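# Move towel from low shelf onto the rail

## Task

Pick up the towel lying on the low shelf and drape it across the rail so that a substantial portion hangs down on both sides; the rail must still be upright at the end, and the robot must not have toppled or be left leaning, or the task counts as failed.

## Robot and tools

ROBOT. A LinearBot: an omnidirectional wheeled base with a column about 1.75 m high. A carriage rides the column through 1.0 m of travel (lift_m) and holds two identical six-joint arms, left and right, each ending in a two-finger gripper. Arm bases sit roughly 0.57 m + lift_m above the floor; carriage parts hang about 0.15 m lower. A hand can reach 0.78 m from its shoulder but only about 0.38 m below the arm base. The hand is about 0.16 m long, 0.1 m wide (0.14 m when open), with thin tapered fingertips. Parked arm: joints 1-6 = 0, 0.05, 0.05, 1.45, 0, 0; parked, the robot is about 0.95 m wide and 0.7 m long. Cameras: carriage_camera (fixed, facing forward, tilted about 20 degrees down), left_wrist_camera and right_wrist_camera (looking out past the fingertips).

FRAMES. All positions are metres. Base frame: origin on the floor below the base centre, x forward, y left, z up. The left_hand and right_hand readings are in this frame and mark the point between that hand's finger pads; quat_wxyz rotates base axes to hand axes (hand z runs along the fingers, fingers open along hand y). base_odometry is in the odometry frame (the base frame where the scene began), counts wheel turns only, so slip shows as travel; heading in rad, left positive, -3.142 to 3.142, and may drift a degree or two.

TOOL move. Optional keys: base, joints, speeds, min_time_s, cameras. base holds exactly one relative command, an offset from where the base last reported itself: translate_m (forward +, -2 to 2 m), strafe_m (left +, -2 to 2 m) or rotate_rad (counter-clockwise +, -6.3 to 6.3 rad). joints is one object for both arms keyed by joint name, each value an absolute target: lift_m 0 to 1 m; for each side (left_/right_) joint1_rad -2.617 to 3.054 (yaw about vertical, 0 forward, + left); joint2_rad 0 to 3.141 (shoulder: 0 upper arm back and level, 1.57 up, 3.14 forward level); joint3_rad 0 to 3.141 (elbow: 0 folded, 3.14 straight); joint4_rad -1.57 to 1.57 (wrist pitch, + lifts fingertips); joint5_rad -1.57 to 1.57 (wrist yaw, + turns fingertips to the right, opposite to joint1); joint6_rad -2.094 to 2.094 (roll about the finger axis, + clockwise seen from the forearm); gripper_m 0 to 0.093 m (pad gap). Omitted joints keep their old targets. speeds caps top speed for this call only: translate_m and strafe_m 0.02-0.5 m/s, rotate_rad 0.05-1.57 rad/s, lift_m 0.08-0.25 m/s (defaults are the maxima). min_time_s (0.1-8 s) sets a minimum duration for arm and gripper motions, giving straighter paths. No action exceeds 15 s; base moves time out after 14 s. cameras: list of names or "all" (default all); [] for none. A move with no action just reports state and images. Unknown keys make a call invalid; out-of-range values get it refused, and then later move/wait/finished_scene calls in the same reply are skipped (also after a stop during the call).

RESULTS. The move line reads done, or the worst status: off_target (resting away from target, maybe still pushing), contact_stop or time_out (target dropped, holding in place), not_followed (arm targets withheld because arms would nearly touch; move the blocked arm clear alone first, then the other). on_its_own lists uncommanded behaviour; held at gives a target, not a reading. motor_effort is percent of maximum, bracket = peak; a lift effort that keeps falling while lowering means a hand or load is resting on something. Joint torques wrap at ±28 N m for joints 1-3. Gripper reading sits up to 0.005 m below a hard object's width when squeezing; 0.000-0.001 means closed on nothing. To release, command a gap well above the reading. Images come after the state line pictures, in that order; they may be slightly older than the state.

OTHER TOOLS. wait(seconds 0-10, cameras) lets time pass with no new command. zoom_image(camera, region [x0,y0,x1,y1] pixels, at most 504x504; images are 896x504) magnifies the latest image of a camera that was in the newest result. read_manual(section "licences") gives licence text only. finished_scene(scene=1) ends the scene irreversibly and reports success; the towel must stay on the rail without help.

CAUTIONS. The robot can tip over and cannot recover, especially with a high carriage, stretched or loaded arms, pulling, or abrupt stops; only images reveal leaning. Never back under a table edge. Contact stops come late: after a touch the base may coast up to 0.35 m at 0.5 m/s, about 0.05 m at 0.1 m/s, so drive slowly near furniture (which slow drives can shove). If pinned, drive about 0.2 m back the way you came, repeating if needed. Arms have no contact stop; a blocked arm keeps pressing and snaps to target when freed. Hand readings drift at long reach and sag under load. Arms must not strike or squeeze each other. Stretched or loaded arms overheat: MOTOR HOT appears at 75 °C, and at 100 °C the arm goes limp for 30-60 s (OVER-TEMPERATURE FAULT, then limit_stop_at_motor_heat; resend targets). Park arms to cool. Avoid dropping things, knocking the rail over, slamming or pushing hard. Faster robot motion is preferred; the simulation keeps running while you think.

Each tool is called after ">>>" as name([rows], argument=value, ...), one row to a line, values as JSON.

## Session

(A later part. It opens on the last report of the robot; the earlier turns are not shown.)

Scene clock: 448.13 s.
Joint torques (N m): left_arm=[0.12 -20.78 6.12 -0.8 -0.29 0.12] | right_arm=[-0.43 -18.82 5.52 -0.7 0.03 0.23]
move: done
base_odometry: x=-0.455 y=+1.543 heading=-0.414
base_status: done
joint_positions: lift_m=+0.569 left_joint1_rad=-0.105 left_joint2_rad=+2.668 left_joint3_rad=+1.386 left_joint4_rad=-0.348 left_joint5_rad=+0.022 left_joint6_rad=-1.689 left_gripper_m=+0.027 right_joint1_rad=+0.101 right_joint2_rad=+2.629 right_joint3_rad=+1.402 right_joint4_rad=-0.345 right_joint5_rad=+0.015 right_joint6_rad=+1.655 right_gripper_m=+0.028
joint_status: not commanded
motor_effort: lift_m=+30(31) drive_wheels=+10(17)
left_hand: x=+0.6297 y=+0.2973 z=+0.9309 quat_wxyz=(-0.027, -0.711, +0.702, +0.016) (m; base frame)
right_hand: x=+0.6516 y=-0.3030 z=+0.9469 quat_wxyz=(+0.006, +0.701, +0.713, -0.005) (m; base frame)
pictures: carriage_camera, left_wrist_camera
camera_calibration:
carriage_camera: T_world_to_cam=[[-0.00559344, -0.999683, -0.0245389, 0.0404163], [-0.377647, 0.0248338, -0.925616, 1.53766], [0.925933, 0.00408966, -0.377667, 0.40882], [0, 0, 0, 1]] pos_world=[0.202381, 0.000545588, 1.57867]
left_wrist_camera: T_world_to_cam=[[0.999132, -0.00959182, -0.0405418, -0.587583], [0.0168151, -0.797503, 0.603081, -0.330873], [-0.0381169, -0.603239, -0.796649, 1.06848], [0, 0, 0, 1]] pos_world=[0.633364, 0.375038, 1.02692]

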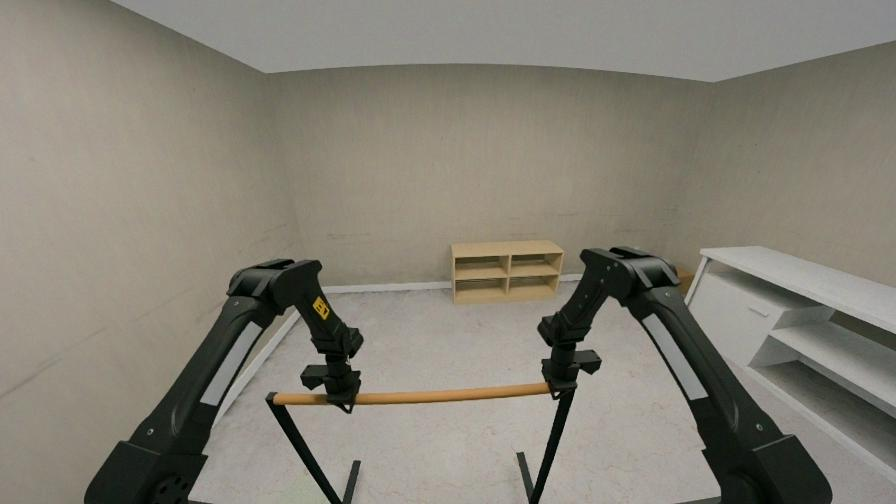

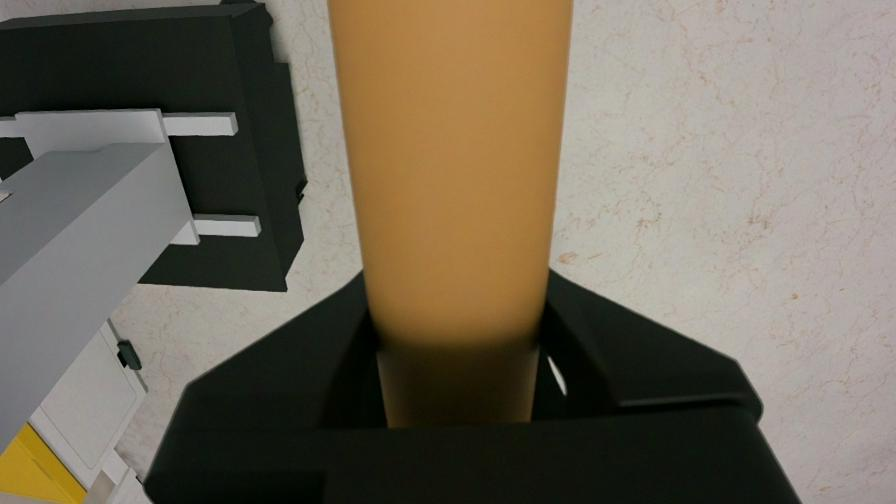

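>>> move(base={"strafe_m":-0.05}, speeds={"strafe_m":0.15}, cameras=[])

>>> move(joints={"lift_m":0.445}, speeds={"lift_m":0.1}, cameras=["carriage_camera"])

>>> zoom_image(camera="carriage_camera", region=[200, 400, 400, 504])

Scene clock: 463.97 s.
Joint torques (N m): left_arm=[0.38 -20.82 6.27 -0.75 -0.29 0.09] | right_arm=[-0.46 -18.86 5.23 -0.73 0.02 0.22]
move: done
base_odometry: x=-0.476 y=+1.497 heading=-0.415
base_status: done
joint_positions: lift_m=+0.569 left_joint1_rad=-0.106 left_joint2_rad=+2.669 left_joint3_rad=+1.386 left_joint4_rad=-0.349 left_joint5_rad=+0.023 left_joint6_rad=-1.688 left_gripper_m=+0.027 right_joint1_rad=+0.102 right_joint2_rad=+2.629 right_joint3_rad=+1.402 right_joint4_rad=-0.348 right_joint5_rad=+0.015 right_joint6_rad=+1.656 right_gripper_m=+0.028
joint_status: not commanded
motor_effort: lift_m=+30(30) drive_wheels=-7(23)
left_hand: x=+0.6291 y=+0.2969 z=+0.9307 quat_wxyz=(-0.028, -0.711, +0.703, +0.017) (m; base frame)
right_hand: x=+0.6509 y=-0.3028 z=+0.9469 quat_wxyz=(+0.005, +0.701, +0.713, -0.007) (m; base frame)
pictures: none
No camera images: "cameras" was empty.

Scene clock: 465.63 s.
Joint torques (N m): left_arm=[0.13 -18.04 5.61 -0.28 -0.08 0.06] | right_arm=[-0.24 -19.07 5.38 -0.79 0.2 0.18]
move: done
base_odometry: x=-0.476 y=+1.497 heading=-0.415
base_status: not commanded
joint_positions: lift_m=+0.445 left_joint1_rad=-0.105 left_joint2_rad=+2.638 left_joint3_rad=+1.397 left_joint4_rad=-0.391 left_joint5_rad=+0.003 left_joint6_rad=-1.684 left_gripper_m=+0.027 right_joint1_rad=+0.101 right_joint2_rad=+2.630 right_joint3_rad=+1.404 right_joint4_rad=-0.336 right_joint5_rad=+0.001 right_joint6_rad=+1.660 right_gripper_m=+0.028
joint_status: all done
motor_effort: lift_m=+22(26) drive_wheels=-6(9)
left_hand: x=+0.6347 y=+0.3001 z=+0.8192 quat_wxyz=(-0.020, -0.710, +0.704, +0.023) (m; base frame)
right_hand: x=+0.6543 y=-0.3006 z=+0.8229 quat_wxyz=(+0.003, +0.703, +0.711, +0.003) (m; base frame)
pictures: carriage_camera
camera_calibration:
carriage_camera: T_world_to_cam=[[-0.00559344, -0.999683, -0.0245389, 0.037374], [-0.377647, 0.0248338, -0.925616, 1.4229], [0.925933, 0.00408966, -0.377667, 0.361997], [0, 0, 0, 1]] pos_world=[0.202381, 0.000545588, 1.45469]

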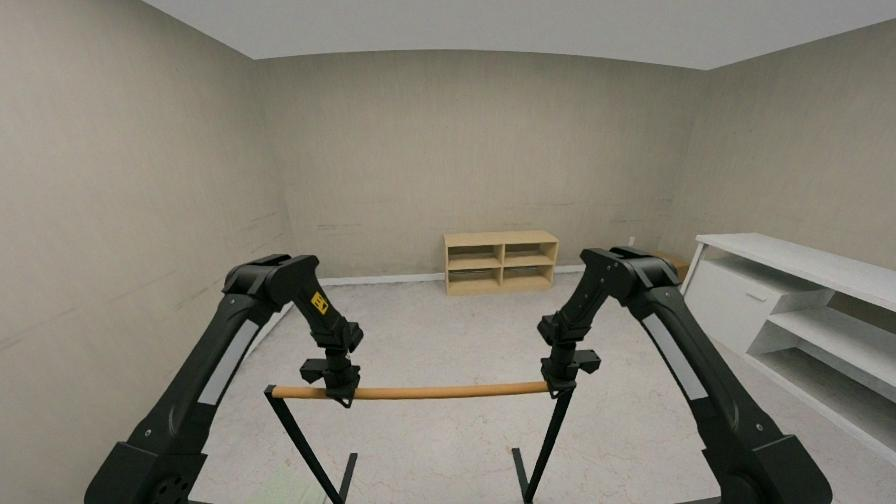

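Scaled by 2.520 from the camera's 896x504 image, which has a finer 1280x720 frame.

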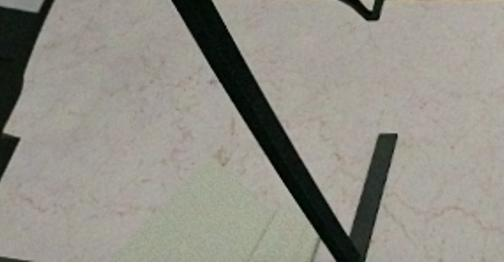

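>>> move(joints={"lift_m":0.422}, speeds={"lift_m":0.1}, cameras=[])

>>> move(base={"strafe_m":0.3}, speeds={"strafe_m":0.12}, cameras=["carriage_camera"])

>>> zoom_image(camera="carriage_camera", region=[200, 400, 400, 504])

Scene clock: 470.30 s.
Joint torques (N m): left_arm=[0.1 -13.04 5.82 0.45 -0.07 0.05] | right_arm=[-0.29 -14.32 5.63 -0.1 0.13 0.17]
move: done
base_odometry: x=-0.476 y=+1.497 heading=-0.415
base_status: not commanded
joint_positions: lift_m=+0.423 left_joint1_rad=-0.105 left_joint2_rad=+2.584 left_joint3_rad=+1.397 left_joint4_rad=-0.463 left_joint5_rad=+0.003 left_joint6_rad=-1.684 left_gripper_m=+0.027 right_joint1_rad=+0.101 right_joint2_rad=+2.576 right_joint3_rad=+1.404 right_joint4_rad=-0.409 right_joint5_rad=+0.001 right_joint6_rad=+1.660 right_gripper_m=+0.028
joint_status: all done
motor_effort: lift_m=+18(19) drive_wheels=-6(6)
left_hand: x=+0.6342 y=+0.3001 z=+0.8171 quat_wxyz=(-0.026, -0.709, +0.704, +0.030) (m; base frame)
right_hand: x=+0.6536 y=-0.3007 z=+0.8204 quat_wxyz=(-0.003, +0.703, +0.711, -0.004) (m; base frame)
pictures: none
No camera images: "cameras" was empty.

Scene clock: 473.57 s.
Joint torques (N m): left_arm=[1.33 -13.3 4.97 0.34 -0.15 0.19] | right_arm=[1.25 -14.35 5.09 -0.14 0.04 0.31]
move: done
base_odometry: x=-0.354 y=+1.771 heading=-0.416
base_status: done
joint_positions: lift_m=+0.423 left_joint1_rad=-0.119 left_joint2_rad=+2.584 left_joint3_rad=+1.409 left_joint4_rad=-0.446 left_joint5_rad=+0.008 left_joint6_rad=-1.696 left_gripper_m=+0.027 right_joint1_rad=+0.086 right_joint2_rad=+2.576 right_joint3_rad=+1.411 right_joint4_rad=-0.404 right_joint5_rad=+0.014 right_joint6_rad=+1.648 right_gripper_m=+0.028
joint_status: not commanded
motor_effort: lift_m=+19(19) drive_wheels=+7(14)
left_hand: x=+0.6433 y=+0.2932 z=+0.8184 quat_wxyz=(-0.018, -0.709, +0.705, +0.017) (m; base frame)
right_hand: x=+0.6587 y=-0.3083 z=+0.8214 quat_wxyz=(+0.006, +0.704, +0.710, -0.004) (m; base frame)
pictures: carriage_camera
camera_calibration:
carriage_camera: T_world_to_cam=[[-0.00559344, -0.999683, -0.0245389, 0.0368202], [-0.377647, 0.0248338, -0.925616, 1.40201], [0.925933, 0.00408966, -0.377667, 0.353473], [0, 0, 0, 1]] pos_world=[0.202381, 0.000545588, 1.43213]

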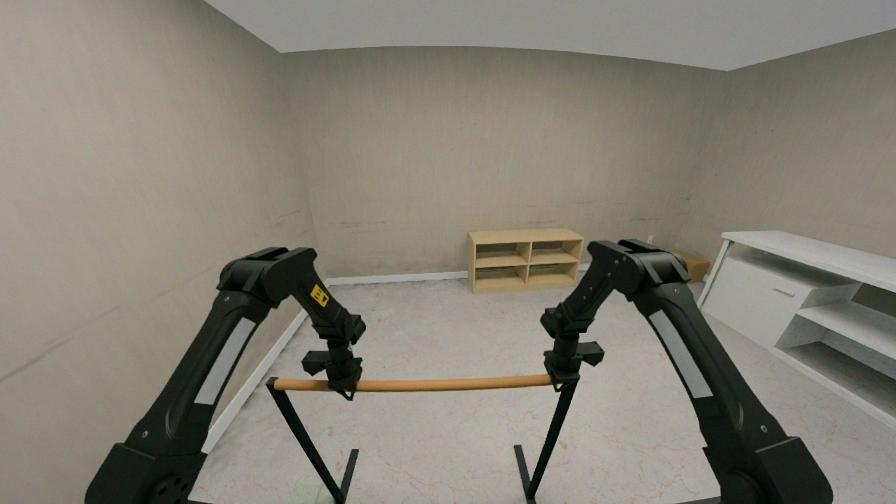

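Scaled by 2.520 from the camera's 896x504 image, which has a finer 1280x720 frame.

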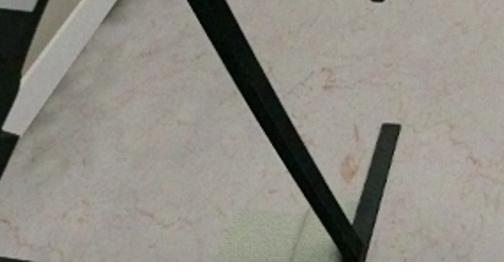

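>>> wait(seconds=0, cameras=["left_wrist_camera","carriage_camera"])

>>> zoom_image(camera="carriage_camera", region=[260, 440, 380, 504])

Scene clock: 476.90 s.
Joint torques (N m): left_arm=[1.37 -13.18 4.97 0.34 -0.13 0.19] | right_arm=[1.17 -14.23 5.04 -0.11 0.01 0.31]
base_odometry: x=-0.354 y=+1.771 heading=-0.416
base_status: done
joint_positions: lift_m=+0.423 left_joint1_rad=-0.119 left_joint2_rad=+2.584 left_joint3_rad=+1.409 left_joint4_rad=-0.446 left_joint5_rad=+0.008 left_joint6_rad=-1.696 left_gripper_m=+0.027 right_joint1_rad=+0.086 right_joint2_rad=+2.576 right_joint3_rad=+1.411 right_joint4_rad=-0.404 right_joint5_rad=+0.014 right_joint6_rad=+1.648 right_gripper_m=+0.028
joint_status: not commanded
motor_effort: lift_m=+18(19) drive_wheels=+8(14)
left_hand: x=+0.6433 y=+0.2932 z=+0.8184 quat_wxyz=(-0.018, -0.709, +0.705, +0.017) (m; base frame)
right_hand: x=+0.6587 y=-0.3083 z=+0.8214 quat_wxyz=(+0.006, +0.704, +0.710, -0.004) (m; base frame)
pictures: carriage_camera, left_wrist_camera
camera_calibration:
carriage_camera: T_world_to_cam=[[-0.00559344, -0.999683, -0.0245389, 0.0368202], [-0.377647, 0.0248338, -0.925616, 1.40201], [0.925933, 0.00408966, -0.377667, 0.353473], [0, 0, 0, 1]] pos_world=[0.202381, 0.000545588, 1.43213]
left_wrist_camera: T_world_to_cam=[[0.999413, -0.0163902, -0.0300736, -0.612497], [0.0046044, -0.805796, 0.592175, -0.247261], [-0.0339391, -0.591966, -0.805248, 0.977955], [0, 0, 0, 1]] pos_world=[0.646467, 0.369635, 0.915499]

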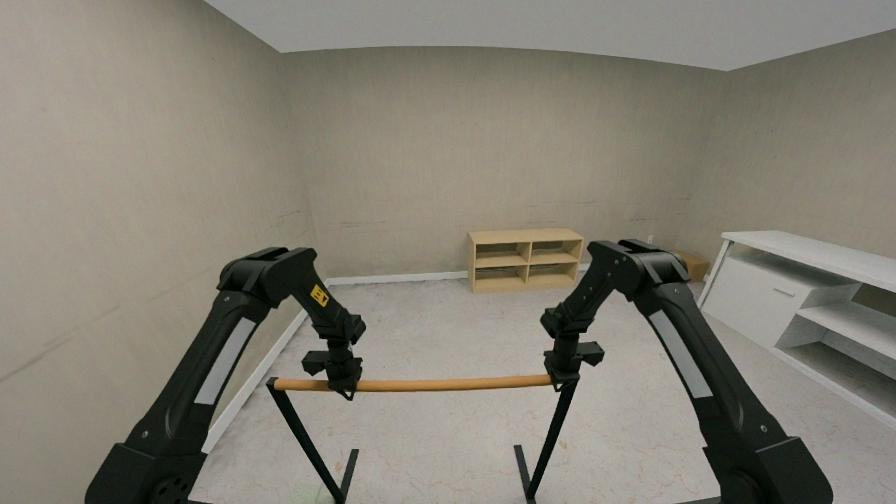

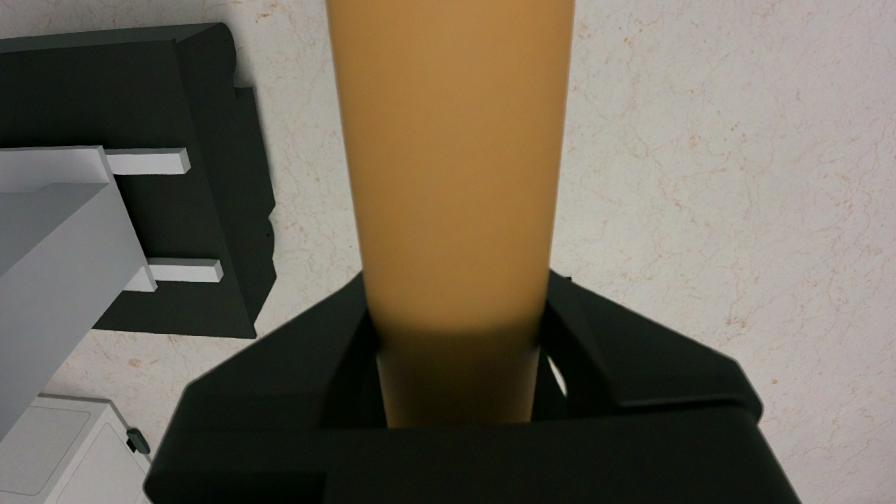

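Scaled by 4.200 from the camera's 896x504 image, which has a finer 1280x720 frame.

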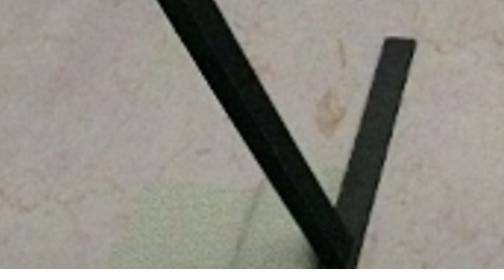

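>>> move(base={"strafe_m":0.35}, speeds={"strafe_m":0.12}, cameras=["carriage_camera"])

>>> zoom_image(camera="carriage_camera", region=[200, 400, 400, 504])

Scene clock: 488.83 s.
Joint torques (N m): left_arm=[1.4 -13.24 4.93 0.32 -0.13 0.19] | right_arm=[1.31 -14.24 5.16 -0.12 0.02 0.32]
move: done
base_odometry: x=-0.212 y=+2.091 heading=-0.417
base_status: done
joint_positions: lift_m=+0.423 left_joint1_rad=-0.119 left_joint2_rad=+2.584 left_joint3_rad=+1.409 left_joint4_rad=-0.446 left_joint5_rad=+0.008 left_joint6_rad=-1.697 left_gripper_m=+0.027 right_joint1_rad=+0.085 right_joint2_rad=+2.576 right_joint3_rad=+1.411 right_joint4_rad=-0.402 right_joint5_rad=+0.014 right_joint6_rad=+1.646 right_gripper_m=+0.028
joint_status: not commanded
motor_effort: lift_m=+18(19) drive_wheels=+7(17)
left_hand: x=+0.6434 y=+0.2929 z=+0.8184 quat_wxyz=(-0.018, -0.709, +0.705, +0.017) (m; base frame)
right_hand: x=+0.6591 y=-0.3086 z=+0.8214 quat_wxyz=(+0.007, +0.704, +0.710, -0.003) (m; base frame)
pictures: carriage_camera
camera_calibration:
carriage_camera: T_world_to_cam=[[-0.00559344, -0.999683, -0.0245389, 0.0368202], [-0.377647, 0.0248338, -0.925616, 1.40201], [0.925933, 0.00408966, -0.377667, 0.353473], [0, 0, 0, 1]] pos_world=[0.202381, 0.000545588, 1.43213]

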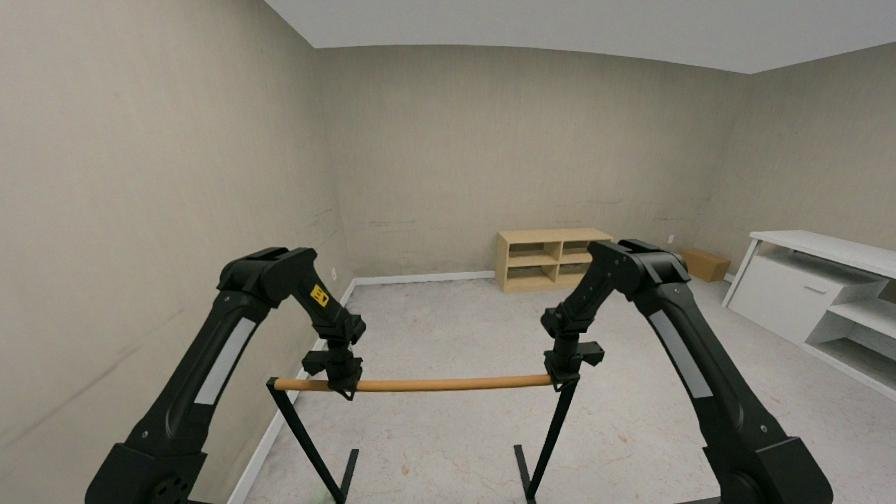

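Scaled by 2.520 from the camera's 896x504 image, which has a finer 1280x720 frame.

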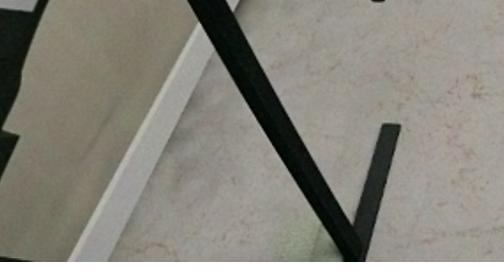

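>>> move(base={"translate_m":-0.06}, speeds={"translate_m":0.1}, cameras=["carriage_camera"])

>>> zoom_image(camera="carriage_camera", region=[200, 400, 400, 504])

Scene clock: 497.63 s.
Joint torques (N m): left_arm=[0.23 -13.39 4.38 0.33 -0.07 0.04] | right_arm=[0.35 -14.41 4.57 -0.15 0.05 0.19]
move: done
base_odometry: x=-0.267 y=+2.116 heading=-0.417
base_status: done
joint_positions: lift_m=+0.422 left_joint1_rad=-0.106 left_joint2_rad=+2.584 left_joint3_rad=+1.418 left_joint4_rad=-0.440 left_joint5_rad=+0.001 left_joint6_rad=-1.681 left_gripper_m=+0.027 right_joint1_rad=+0.094 right_joint2_rad=+2.576 right_joint3_rad=+1.419 right_joint4_rad=-0.399 right_joint5_rad=+0.010 right_joint6_rad=+1.660 right_gripper_m=+0.028
joint_status: not commanded
motor_effort: lift_m=+20(20) drive_wheels=-2(11)
left_hand: x=+0.6492 y=+0.2986 z=+0.8193 quat_wxyz=(-0.011, -0.708, +0.705, +0.014) (m; base frame)
right_hand: x=+0.6630 y=-0.3036 z=+0.8224 quat_wxyz=(+0.009, +0.705, +0.709, +0.003) (m; base frame)
pictures: carriage_camera
camera_calibration:
carriage_camera: T_world_to_cam=[[-0.00559344, -0.999683, -0.0245389, 0.0368145], [-0.377647, 0.0248338, -0.925616, 1.4018], [0.925933, 0.00408966, -0.377667, 0.353387], [0, 0, 0, 1]] pos_world=[0.202381, 0.000545588, 1.4319]

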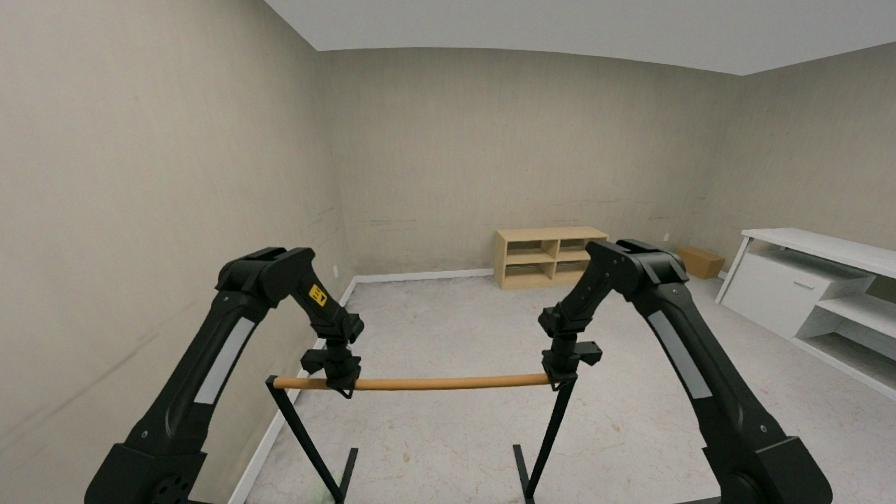

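Scaled by 2.520 from the camera's 896x504 image, which has a finer 1280x720 frame.

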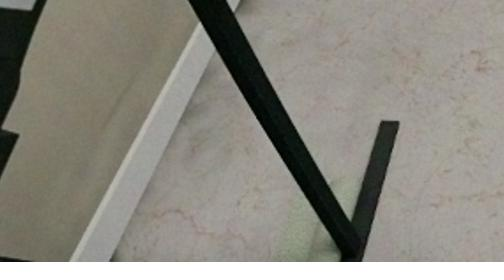

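>>> move(base={"strafe_m":0.25}, speeds={"strafe_m":0.12}, cameras=["carriage_camera"])

>>> zoom_image(camera="carriage_camera", region=[200, 400, 400, 504])

Scene clock: 502.90 s.
Joint torques (N m): left_arm=[0.96 -13.31 4.22 0.35 -0.1 0.15] | right_arm=[0.87 -14.34 4.53 -0.12 0.03 0.27]
move: done
base_odometry: x=-0.166 y=+2.344 heading=-0.416
base_status: done
joint_positions: lift_m=+0.422 left_joint1_rad=-0.114 left_joint2_rad=+2.584 left_joint3_rad=+1.418 left_joint4_rad=-0.446 left_joint5_rad=+0.005 left_joint6_rad=-1.691 left_gripper_m=+0.027 right_joint1_rad=+0.089 right_joint2_rad=+2.576 right_joint3_rad=+1.419 right_joint4_rad=-0.404 right_joint5_rad=+0.012 right_joint6_rad=+1.651 right_gripper_m=+0.028
joint_status: not commanded
motor_effort: lift_m=+20(21) drive_wheels=-2(12)
left_hand: x=+0.6474 y=+0.2949 z=+0.8193 quat_wxyz=(-0.015, -0.709, +0.705, +0.015) (m; base frame)
right_hand: x=+0.6620 y=-0.3065 z=+0.8224 quat_wxyz=(+0.008, +0.704, +0.710, +0.000) (m; base frame)
pictures: carriage_camera
camera_calibration:
carriage_camera: T_world_to_cam=[[-0.00559344, -0.999683, -0.0245389, 0.0368145], [-0.377647, 0.0248338, -0.925616, 1.4018], [0.925933, 0.00408966, -0.377667, 0.353387], [0, 0, 0, 1]] pos_world=[0.202381, 0.000545588, 1.4319]

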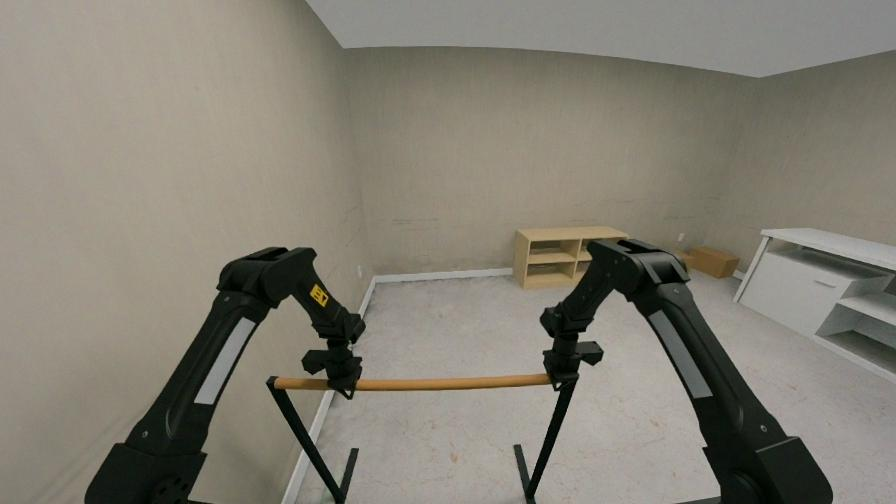

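Scaled by 2.520 from the camera's 896x504 image, which has a finer 1280x720 frame.

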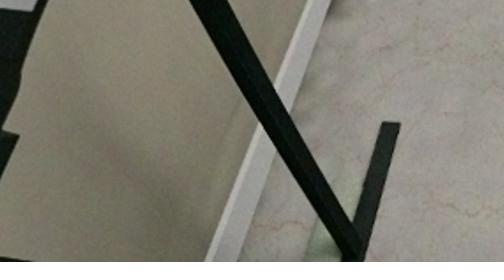

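>>> move(base={"strafe_m":0.15}, speeds={"strafe_m":0.08}, cameras=["carriage_camera"])

>>> zoom_image(camera="carriage_camera", region=[200, 400, 400, 504])

Scene clock: 507.97 s.
Joint torques (N m): left_arm=[1.02 -13.23 4.33 0.36 -0.11 0.14] | right_arm=[0.95 -14.38 4.49 -0.1 0.03 0.28]
move: done
base_odometry: x=-0.106 y=+2.482 heading=-0.416
base_status: done
joint_positions: lift_m=+0.422 left_joint1_rad=-0.115 left_joint2_rad=+2.584 left_joint3_rad=+1.418 left_joint4_rad=-0.446 left_joint5_rad=+0.005 left_joint6_rad=-1.691 left_gripper_m=+0.027 right_joint1_rad=+0.088 right_joint2_rad=+2.576 right_joint3_rad=+1.419 right_joint4_rad=-0.404 right_joint5_rad=+0.012 right_joint6_rad=+1.651 right_gripper_m=+0.028
joint_status: not commanded
motor_effort: lift_m=+20(21) drive_wheels=-1(10)
left_hand: x=+0.6473 y=+0.2947 z=+0.8193 quat_wxyz=(-0.015, -0.709, +0.705, +0.015) (m; base frame)
right_hand: x=+0.6619 y=-0.3066 z=+0.8224 quat_wxyz=(+0.008, +0.704, +0.710, +0.000) (m; base frame)
pictures: carriage_camera
camera_calibration:
carriage_camera: T_world_to_cam=[[-0.00559344, -0.999683, -0.0245389, 0.0368145], [-0.377647, 0.0248338, -0.925616, 1.4018], [0.925933, 0.00408966, -0.377667, 0.353387], [0, 0, 0, 1]] pos_world=[0.202381, 0.000545588, 1.4319]

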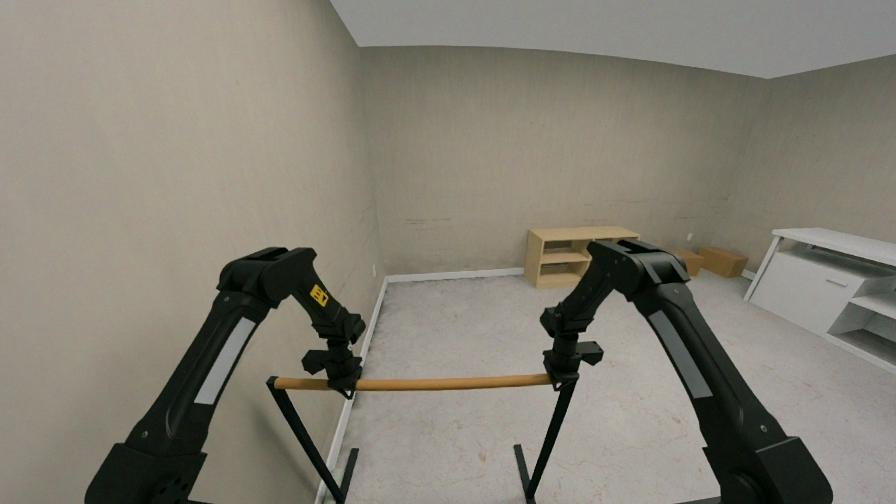

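Scaled by 2.520 from the camera's 896x504 image, which has a finer 1280x720 frame.

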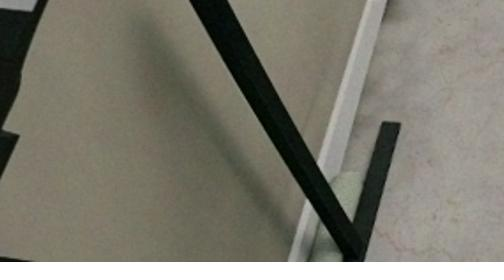

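>>> move(base={"strafe_m":0.06}, speeds={"strafe_m":0.05}, cameras=["carriage_camera","left_wrist_camera"])

>>> zoom_image(camera="carriage_camera", region=[200, 400, 400, 504])

Scene clock: 511.90 s.
Joint torques (N m): left_arm=[5 -13.41 4.26 0.32 -0.39 0.61] | right_arm=[4.64 -13.82 4.16 0.07 -0.35 0.68]
move: done
base_odometry: x=-0.082 y=+2.537 heading=-0.416
base_status: done
joint_positions: lift_m=+0.422 left_joint1_rad=-0.158 left_joint2_rad=+2.584 left_joint3_rad=+1.418 left_joint4_rad=-0.441 left_joint5_rad=+0.029 left_joint6_rad=-1.734 left_gripper_m=+0.027 right_joint1_rad=+0.051 right_joint2_rad=+2.570 right_joint3_rad=+1.422 right_joint4_rad=-0.423 right_joint5_rad=+0.046 right_joint6_rad=+1.613 right_gripper_m=+0.028
joint_status: not commanded
motor_effort: lift_m=+20(21) drive_wheels=+6(10)
left_hand: x=+0.6457 y=+0.2737 z=+0.8194 quat_wxyz=(-0.022, -0.709, +0.705, +0.006) (m; base frame)
right_hand: x=+0.6615 y=-0.3275 z=+0.8251 quat_wxyz=(+0.017, +0.704, +0.710, -0.016) (m; base frame)
pictures: carriage_camera, left_wrist_camera
camera_calibration:
carriage_camera: T_world_to_cam=[[-0.00559344, -0.999683, -0.0245389, 0.0368145], [-0.377647, 0.0248338, -0.925616, 1.4018], [0.925933, 0.00408966, -0.377667, 0.353387], [0, 0, 0, 1]] pos_world=[0.202381, 0.000545588, 1.4319]
left_wrist_camera: T_world_to_cam=[[0.999674, -0.016791, -0.0192217, -0.62411], [-0.00159541, -0.792757, 0.609535, -0.277333], [-0.0254729, -0.609306, -0.792526, 0.956125], [0, 0, 0, 1]] pos_world=[0.647819, 0.352235, 0.914802]

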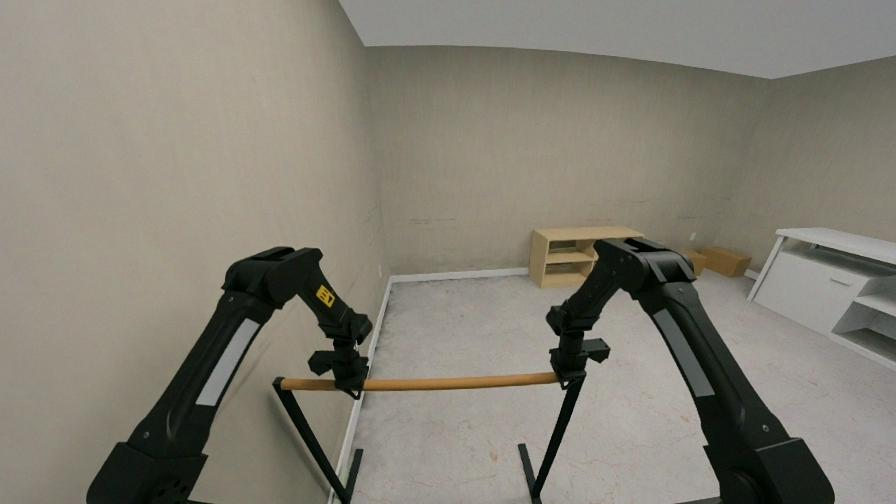

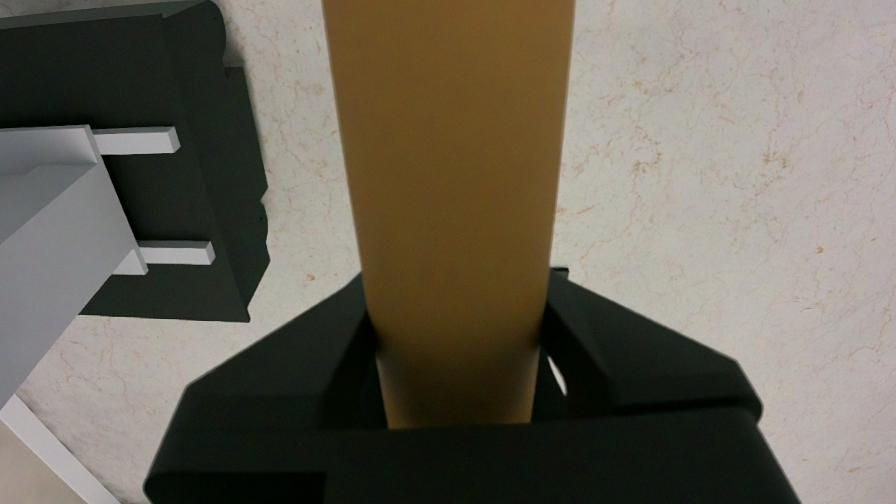

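Scaled by 2.520 from the camera's 896x504 image, which has a finer 1280x720 frame.

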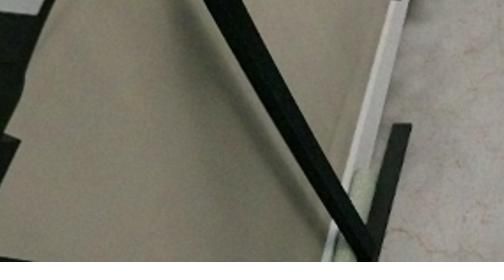

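>>> move(base={"strafe_m":0.03}, speeds={"strafe_m":0.05}, cameras=["carriage_camera"])

>>> zoom_image(camera="carriage_camera", region=[280, 424, 400, 504])

>>> move(joints={"lift_m":0.5}, speeds={"lift_m":0.08}, cameras=["carriage_camera"])

>>> zoom_image(camera="carriage_camera", region=[280, 424, 400, 504])

Scene clock: 518.43 s.
Joint torques (N m): left_arm=[6.56 -12.98 3.45 0.5 -0.66 0.82] | right_arm=[6.39 -10.71 3.51 0.53 -0.66 0.9]
move: done
base_odometry: x=-0.070 y=+2.564 heading=-0.417
base_status: done
joint_positions: lift_m=+0.422 left_joint1_rad=-0.175 left_joint2_rad=+2.579 left_joint3_rad=+1.430 left_joint4_rad=-0.458 left_joint5_rad=+0.058 left_joint6_rad=-1.756 left_gripper_m=+0.027 right_joint1_rad=+0.034 right_joint2_rad=+2.535 right_joint3_rad=+1.434 right_joint4_rad=-0.468 right_joint5_rad=+0.075 right_joint6_rad=+1.591 right_gripper_m=+0.028
joint_status: not commanded
motor_effort: lift_m=+20(20) drive_wheels=+8(17)
left_hand: x=+0.6462 y=+0.2619 z=+0.8233 quat_wxyz=(-0.034, -0.710, +0.703, -0.002) (m; base frame)
right_hand: x=+0.6666 y=-0.3391 z=+0.8406 quat_wxyz=(+0.028, +0.702, +0.711, -0.025) (m; base frame)
pictures: carriage_camera
camera_calibration:
carriage_camera: T_world_to_cam=[[-0.00559344, -0.999683, -0.0245389, 0.0368145], [-0.377647, 0.0248338, -0.925616, 1.4018], [0.925933, 0.00408966, -0.377667, 0.353387], [0, 0, 0, 1]] pos_world=[0.202381, 0.000545588, 1.4319]

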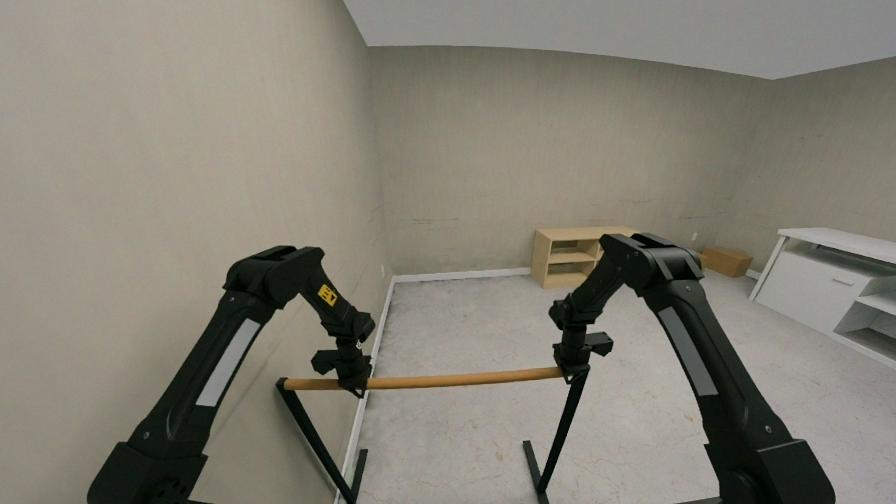

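Scaled by 4.200 from the camera's 896x504 image, which has a finer 1280x720 frame.

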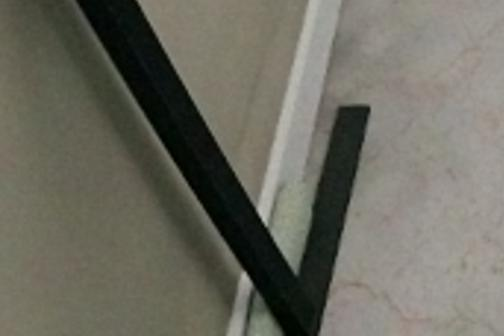

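Scene clock: 519.77 s.
Joint torques (N m): left_arm=[3.11 -22.22 5.09 -1.05 -0.7 0.41] | right_arm=[2.03 -16.73 5.09 -0.34 -0.65 0.44]
move: done
base_odometry: x=-0.070 y=+2.564 heading=-0.416
base_status: not commanded
joint_positions: lift_m=+0.499 left_joint1_rad=-0.137 left_joint2_rad=+2.684 left_joint3_rad=+1.400 left_joint4_rad=-0.315 left_joint5_rad=+0.061 left_joint6_rad=-1.716 left_gripper_m=+0.027 right_joint1_rad=+0.077 right_joint2_rad=+2.605 right_joint3_rad=+1.406 right_joint4_rad=-0.390 right_joint5_rad=+0.073 right_joint6_rad=+1.638 right_gripper_m=+0.028
joint_status: all done
motor_effort: lift_m=+31(35) drive_wheels=+5(8)
left_hand: x=+0.6364 y=+0.2777 z=+0.8568 quat_wxyz=(-0.033, -0.710, +0.704, -0.007) (m; base frame)
right_hand: x=+0.6517 y=-0.3223 z=+0.8867 quat_wxyz=(+0.022, +0.703, +0.710, -0.031) (m; base frame)
pictures: carriage_camera
camera_calibration:
carriage_camera: T_world_to_cam=[[-0.00559344, -0.999683, -0.0245389, 0.0386954], [-0.377647, 0.0248338, -0.925616, 1.47275], [0.925933, 0.00408966, -0.377667, 0.382333], [0, 0, 0, 1]] pos_world=[0.202381, 0.000545588, 1.50854]

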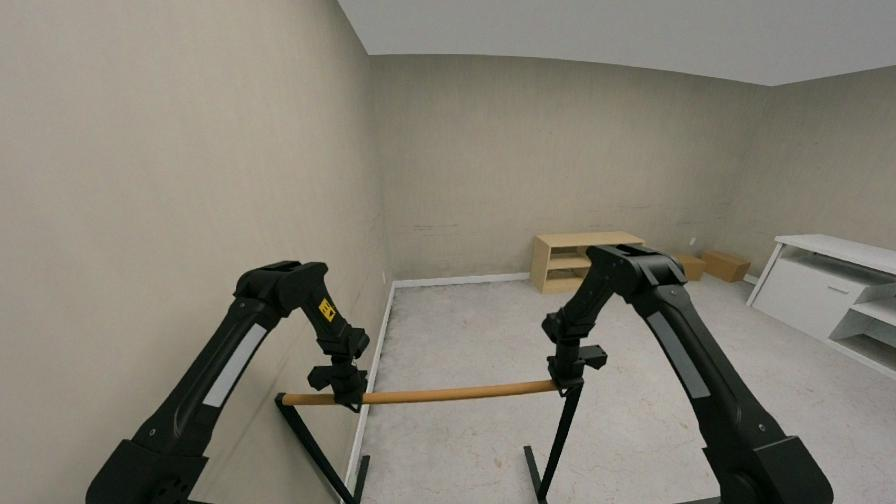

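Scaled by 4.200 from the camera's 896x504 image, which has a finer 1280x720 frame.

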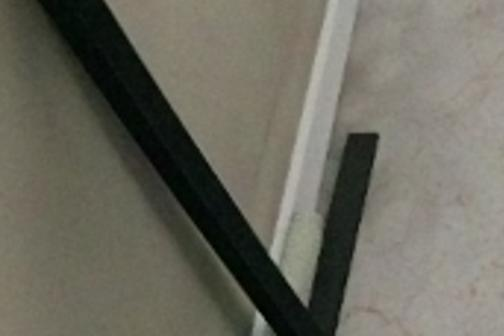

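>>> move(joints={"lift_m":0.6}, speeds={"lift_m":0.08}, cameras=["carriage_camera"])

>>> zoom_image(camera="carriage_camera", region=[280, 424, 400, 504])

Scene clock: 523.37 s.
Joint torques (N m): left_arm=[3.22 -23.15 5.22 -1.14 -0.71 0.45] | right_arm=[1.99 -17.89 5.41 -0.45 -0.62 0.39]
move: done
base_odometry: x=-0.070 y=+2.564 heading=-0.417
base_status: not commanded
joint_positions: lift_m=+0.599 left_joint1_rad=-0.139 left_joint2_rad=+2.694 left_joint3_rad=+1.396 left_joint4_rad=-0.312 left_joint5_rad=+0.063 left_joint6_rad=-1.718 left_gripper_m=+0.027 right_joint1_rad=+0.077 right_joint2_rad=+2.617 right_joint3_rad=+1.404 right_joint4_rad=-0.382 right_joint5_rad=+0.072 right_joint6_rad=+1.636 right_gripper_m=+0.028
joint_status: all done
motor_effort: lift_m=+31(37) drive_wheels=+5(5)
left_hand: x=+0.6319 y=+0.2775 z=+0.9528 quat_wxyz=(-0.037, -0.710, +0.703, -0.003) (m; base frame)
right_hand: x=+0.6489 y=-0.3223 z=+0.9820 quat_wxyz=(+0.019, +0.702, +0.711, -0.033) (m; base frame)
pictures: carriage_camera
camera_calibration:
carriage_camera: T_world_to_cam=[[-0.00559344, -0.999683, -0.0245389, 0.0411492], [-0.377647, 0.0248338, -0.925616, 1.56531], [0.925933, 0.00408966, -0.377667, 0.420099], [0, 0, 0, 1]] pos_world=[0.202381, 0.000545588, 1.60854]

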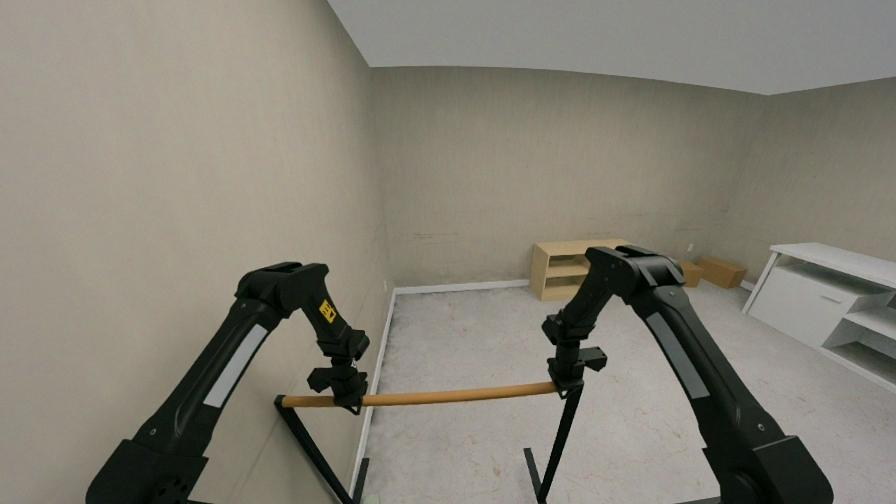

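Scaled by 4.200 from the camera's 896x504 image, which has a finer 1280x720 frame.

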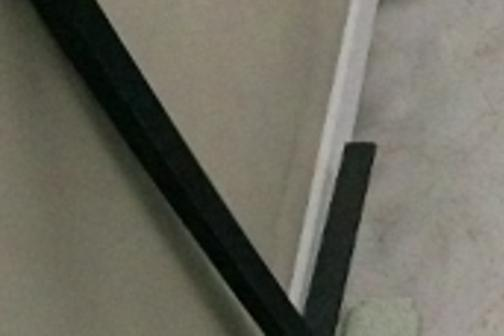

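>>> move(base={"strafe_m":-0.3}, speeds={"strafe_m":0.15}, cameras=["carriage_camera"])

>>> zoom_image(camera="carriage_camera", region=[220, 404, 400, 504])

Scene clock: 531.20 s.
Joint torques (N m): left_arm=[0.32 -23.13 5.33 -0.9 -0.44 0.06] | right_arm=[-0.79 -19.67 5.49 -0.57 -0.4 0.04]
move: done
base_odometry: x=-0.191 y=+2.290 heading=-0.417
base_status: done
joint_positions: lift_m=+0.599 left_joint1_rad=-0.106 left_joint2_rad=+2.694 left_joint3_rad=+1.395 left_joint4_rad=-0.338 left_joint5_rad=+0.037 left_joint6_rad=-1.684 left_gripper_m=+0.027 right_joint1_rad=+0.108 right_joint2_rad=+2.637 right_joint3_rad=+1.402 right_joint4_rad=-0.366 right_joint5_rad=+0.045 right_joint6_rad=+1.669 right_gripper_m=+0.028
joint_status: not commanded
motor_effort: lift_m=+31(32) drive_wheels=+2(11)
left_hand: x=+0.6270 y=+0.2948 z=+0.9527 quat_wxyz=(-0.035, -0.710, +0.703, +0.015) (m; base frame)
right_hand: x=+0.6442 y=-0.3064 z=+0.9742 quat_wxyz=(+0.008, +0.703, +0.710, -0.026) (m; base frame)
pictures: carriage_camera
camera_calibration:
carriage_camera: T_world_to_cam=[[-0.00559344, -0.999683, -0.0245389, 0.0411492], [-0.377647, 0.0248338, -0.925616, 1.56531], [0.925933, 0.00408966, -0.377667, 0.420099], [0, 0, 0, 1]] pos_world=[0.202381, 0.000545588, 1.60854]

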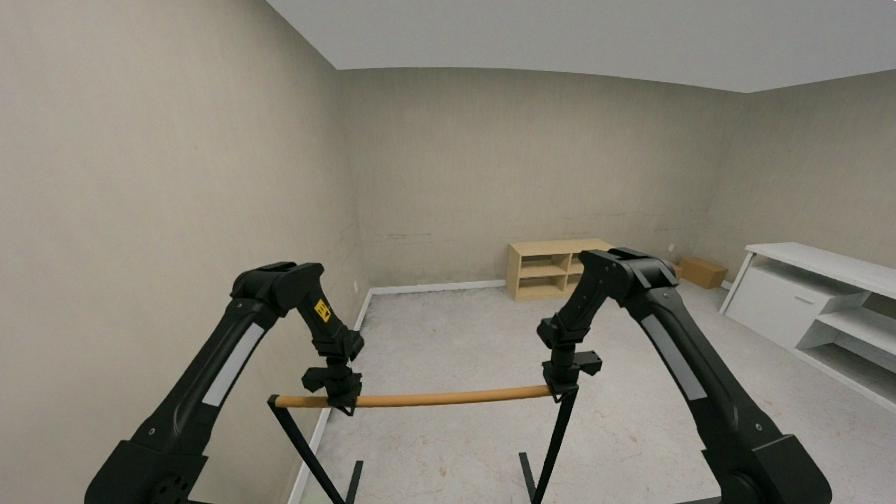

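Scaled by 2.800 from the camera's 896x504 image, which has a finer 1280x720 frame.

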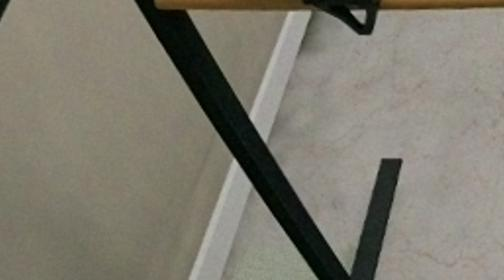

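>>> move(base={"translate_m":-0.45}, speeds={"translate_m":0.25}, cameras=[])

>>> move(joints={"lift_m":0.415}, speeds={"lift_m":0.12}, cameras=["carriage_camera"])

>>> zoom_image(camera="carriage_camera", region=[230, 330, 430, 504])

Scene clock: 538.50 s.
Joint torques (N m): left_arm=[0.29 -23.01 5.33 -0.89 -0.45 0.08] | right_arm=[-1.07 -19.45 5.33 -0.58 -0.32 0.07]
move: done
MOTOR HOT: joint 2 (shoulder) of the right arm reports 79 °C; the controller stops that arm at 100 °C. To cool a motor, set the load down, stop pushing, or move to a pose that needs little force.
base_odometry: x=-0.603 y=+2.472 heading=-0.417
base_status: done
joint_positions: lift_m=+0.599 left_joint1_rad=-0.106 left_joint2_rad=+2.694 left_joint3_rad=+1.395 left_joint4_rad=-0.349 left_joint5_rad=+0.038 left_joint6_rad=-1.684 left_gripper_m=+0.027 right_joint1_rad=+0.108 right_joint2_rad=+2.637 right_joint3_rad=+1.402 right_joint4_rad=-0.376 right_joint5_rad=+0.043 right_joint6_rad=+1.669 right_gripper_m=+0.028
joint_status: not commanded
motor_effort: lift_m=+31(32) drive_wheels=-4(16)
left_hand: x=+0.6243 y=+0.2948 z=+0.9529 quat_wxyz=(-0.039, -0.710, +0.703, +0.018) (m; base frame)
right_hand: x=+0.6418 y=-0.3063 z=+0.9742 quat_wxyz=(+0.004, +0.703, +0.710, -0.029) (m; base frame)
pictures: none
No camera images: "cameras" was empty.

Scene clock: 540.43 s.
Joint torques (N m): left_arm=[0.29 -11.73 5.59 0.69 -0.17 0.05] | right_arm=[-0.29 -12.66 5.57 0.25 -0.08 0.1]
move: done
MOTOR HOT: still on. Joint 2 (shoulder) of the right arm reports 79 °C.
base_odometry: x=-0.603 y=+2.472 heading=-0.417
base_status: not commanded
joint_positions: lift_m=+0.416 left_joint1_rad=-0.107 left_joint2_rad=+2.568 left_joint3_rad=+1.400 left_joint4_rad=-0.486 left_joint5_rad=+0.011 left_joint6_rad=-1.681 left_gripper_m=+0.027 right_joint1_rad=+0.102 right_joint2_rad=+2.560 right_joint3_rad=+1.404 right_joint4_rad=-0.452 right_joint5_rad=+0.023 right_joint6_rad=+1.668 right_gripper_m=+0.028
joint_status: all done
motor_effort: lift_m=+17(26) drive_wheels=-4(5)
left_hand: x=+0.6349 y=+0.2979 z=+0.8167 quat_wxyz=(-0.030, -0.708, +0.705, +0.029) (m; base frame)
right_hand: x=+0.6482 y=-0.3045 z=+0.8196 quat_wxyz=(-0.003, +0.705, +0.709, -0.022) (m; base frame)
pictures: carriage_camera
camera_calibration:
carriage_camera: T_world_to_cam=[[-0.00559344, -0.999683, -0.0245389, 0.0366532], [-0.377647, 0.0248338, -0.925616, 1.39571], [0.925933, 0.00408966, -0.377667, 0.350903], [0, 0, 0, 1]] pos_world=[0.202381, 0.000545588, 1.42532]

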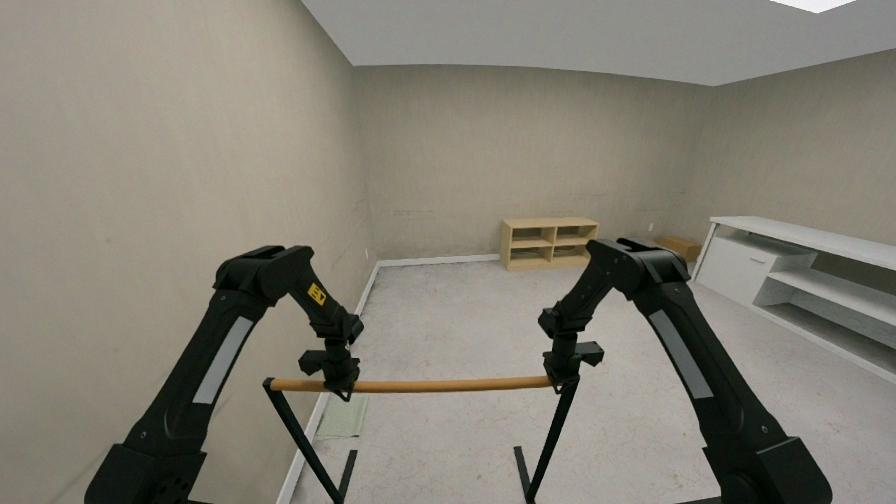

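Scaled by 2.520 from the camera's 896x504 image, which has a finer 1280x720 frame.

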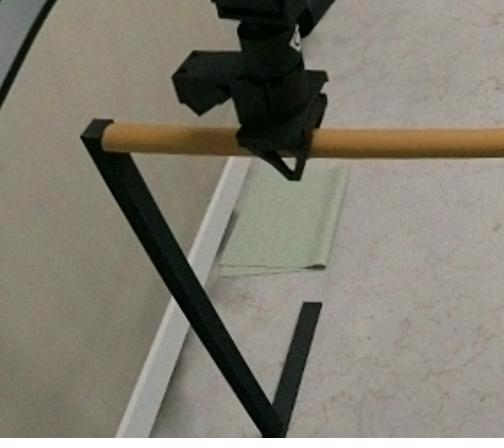

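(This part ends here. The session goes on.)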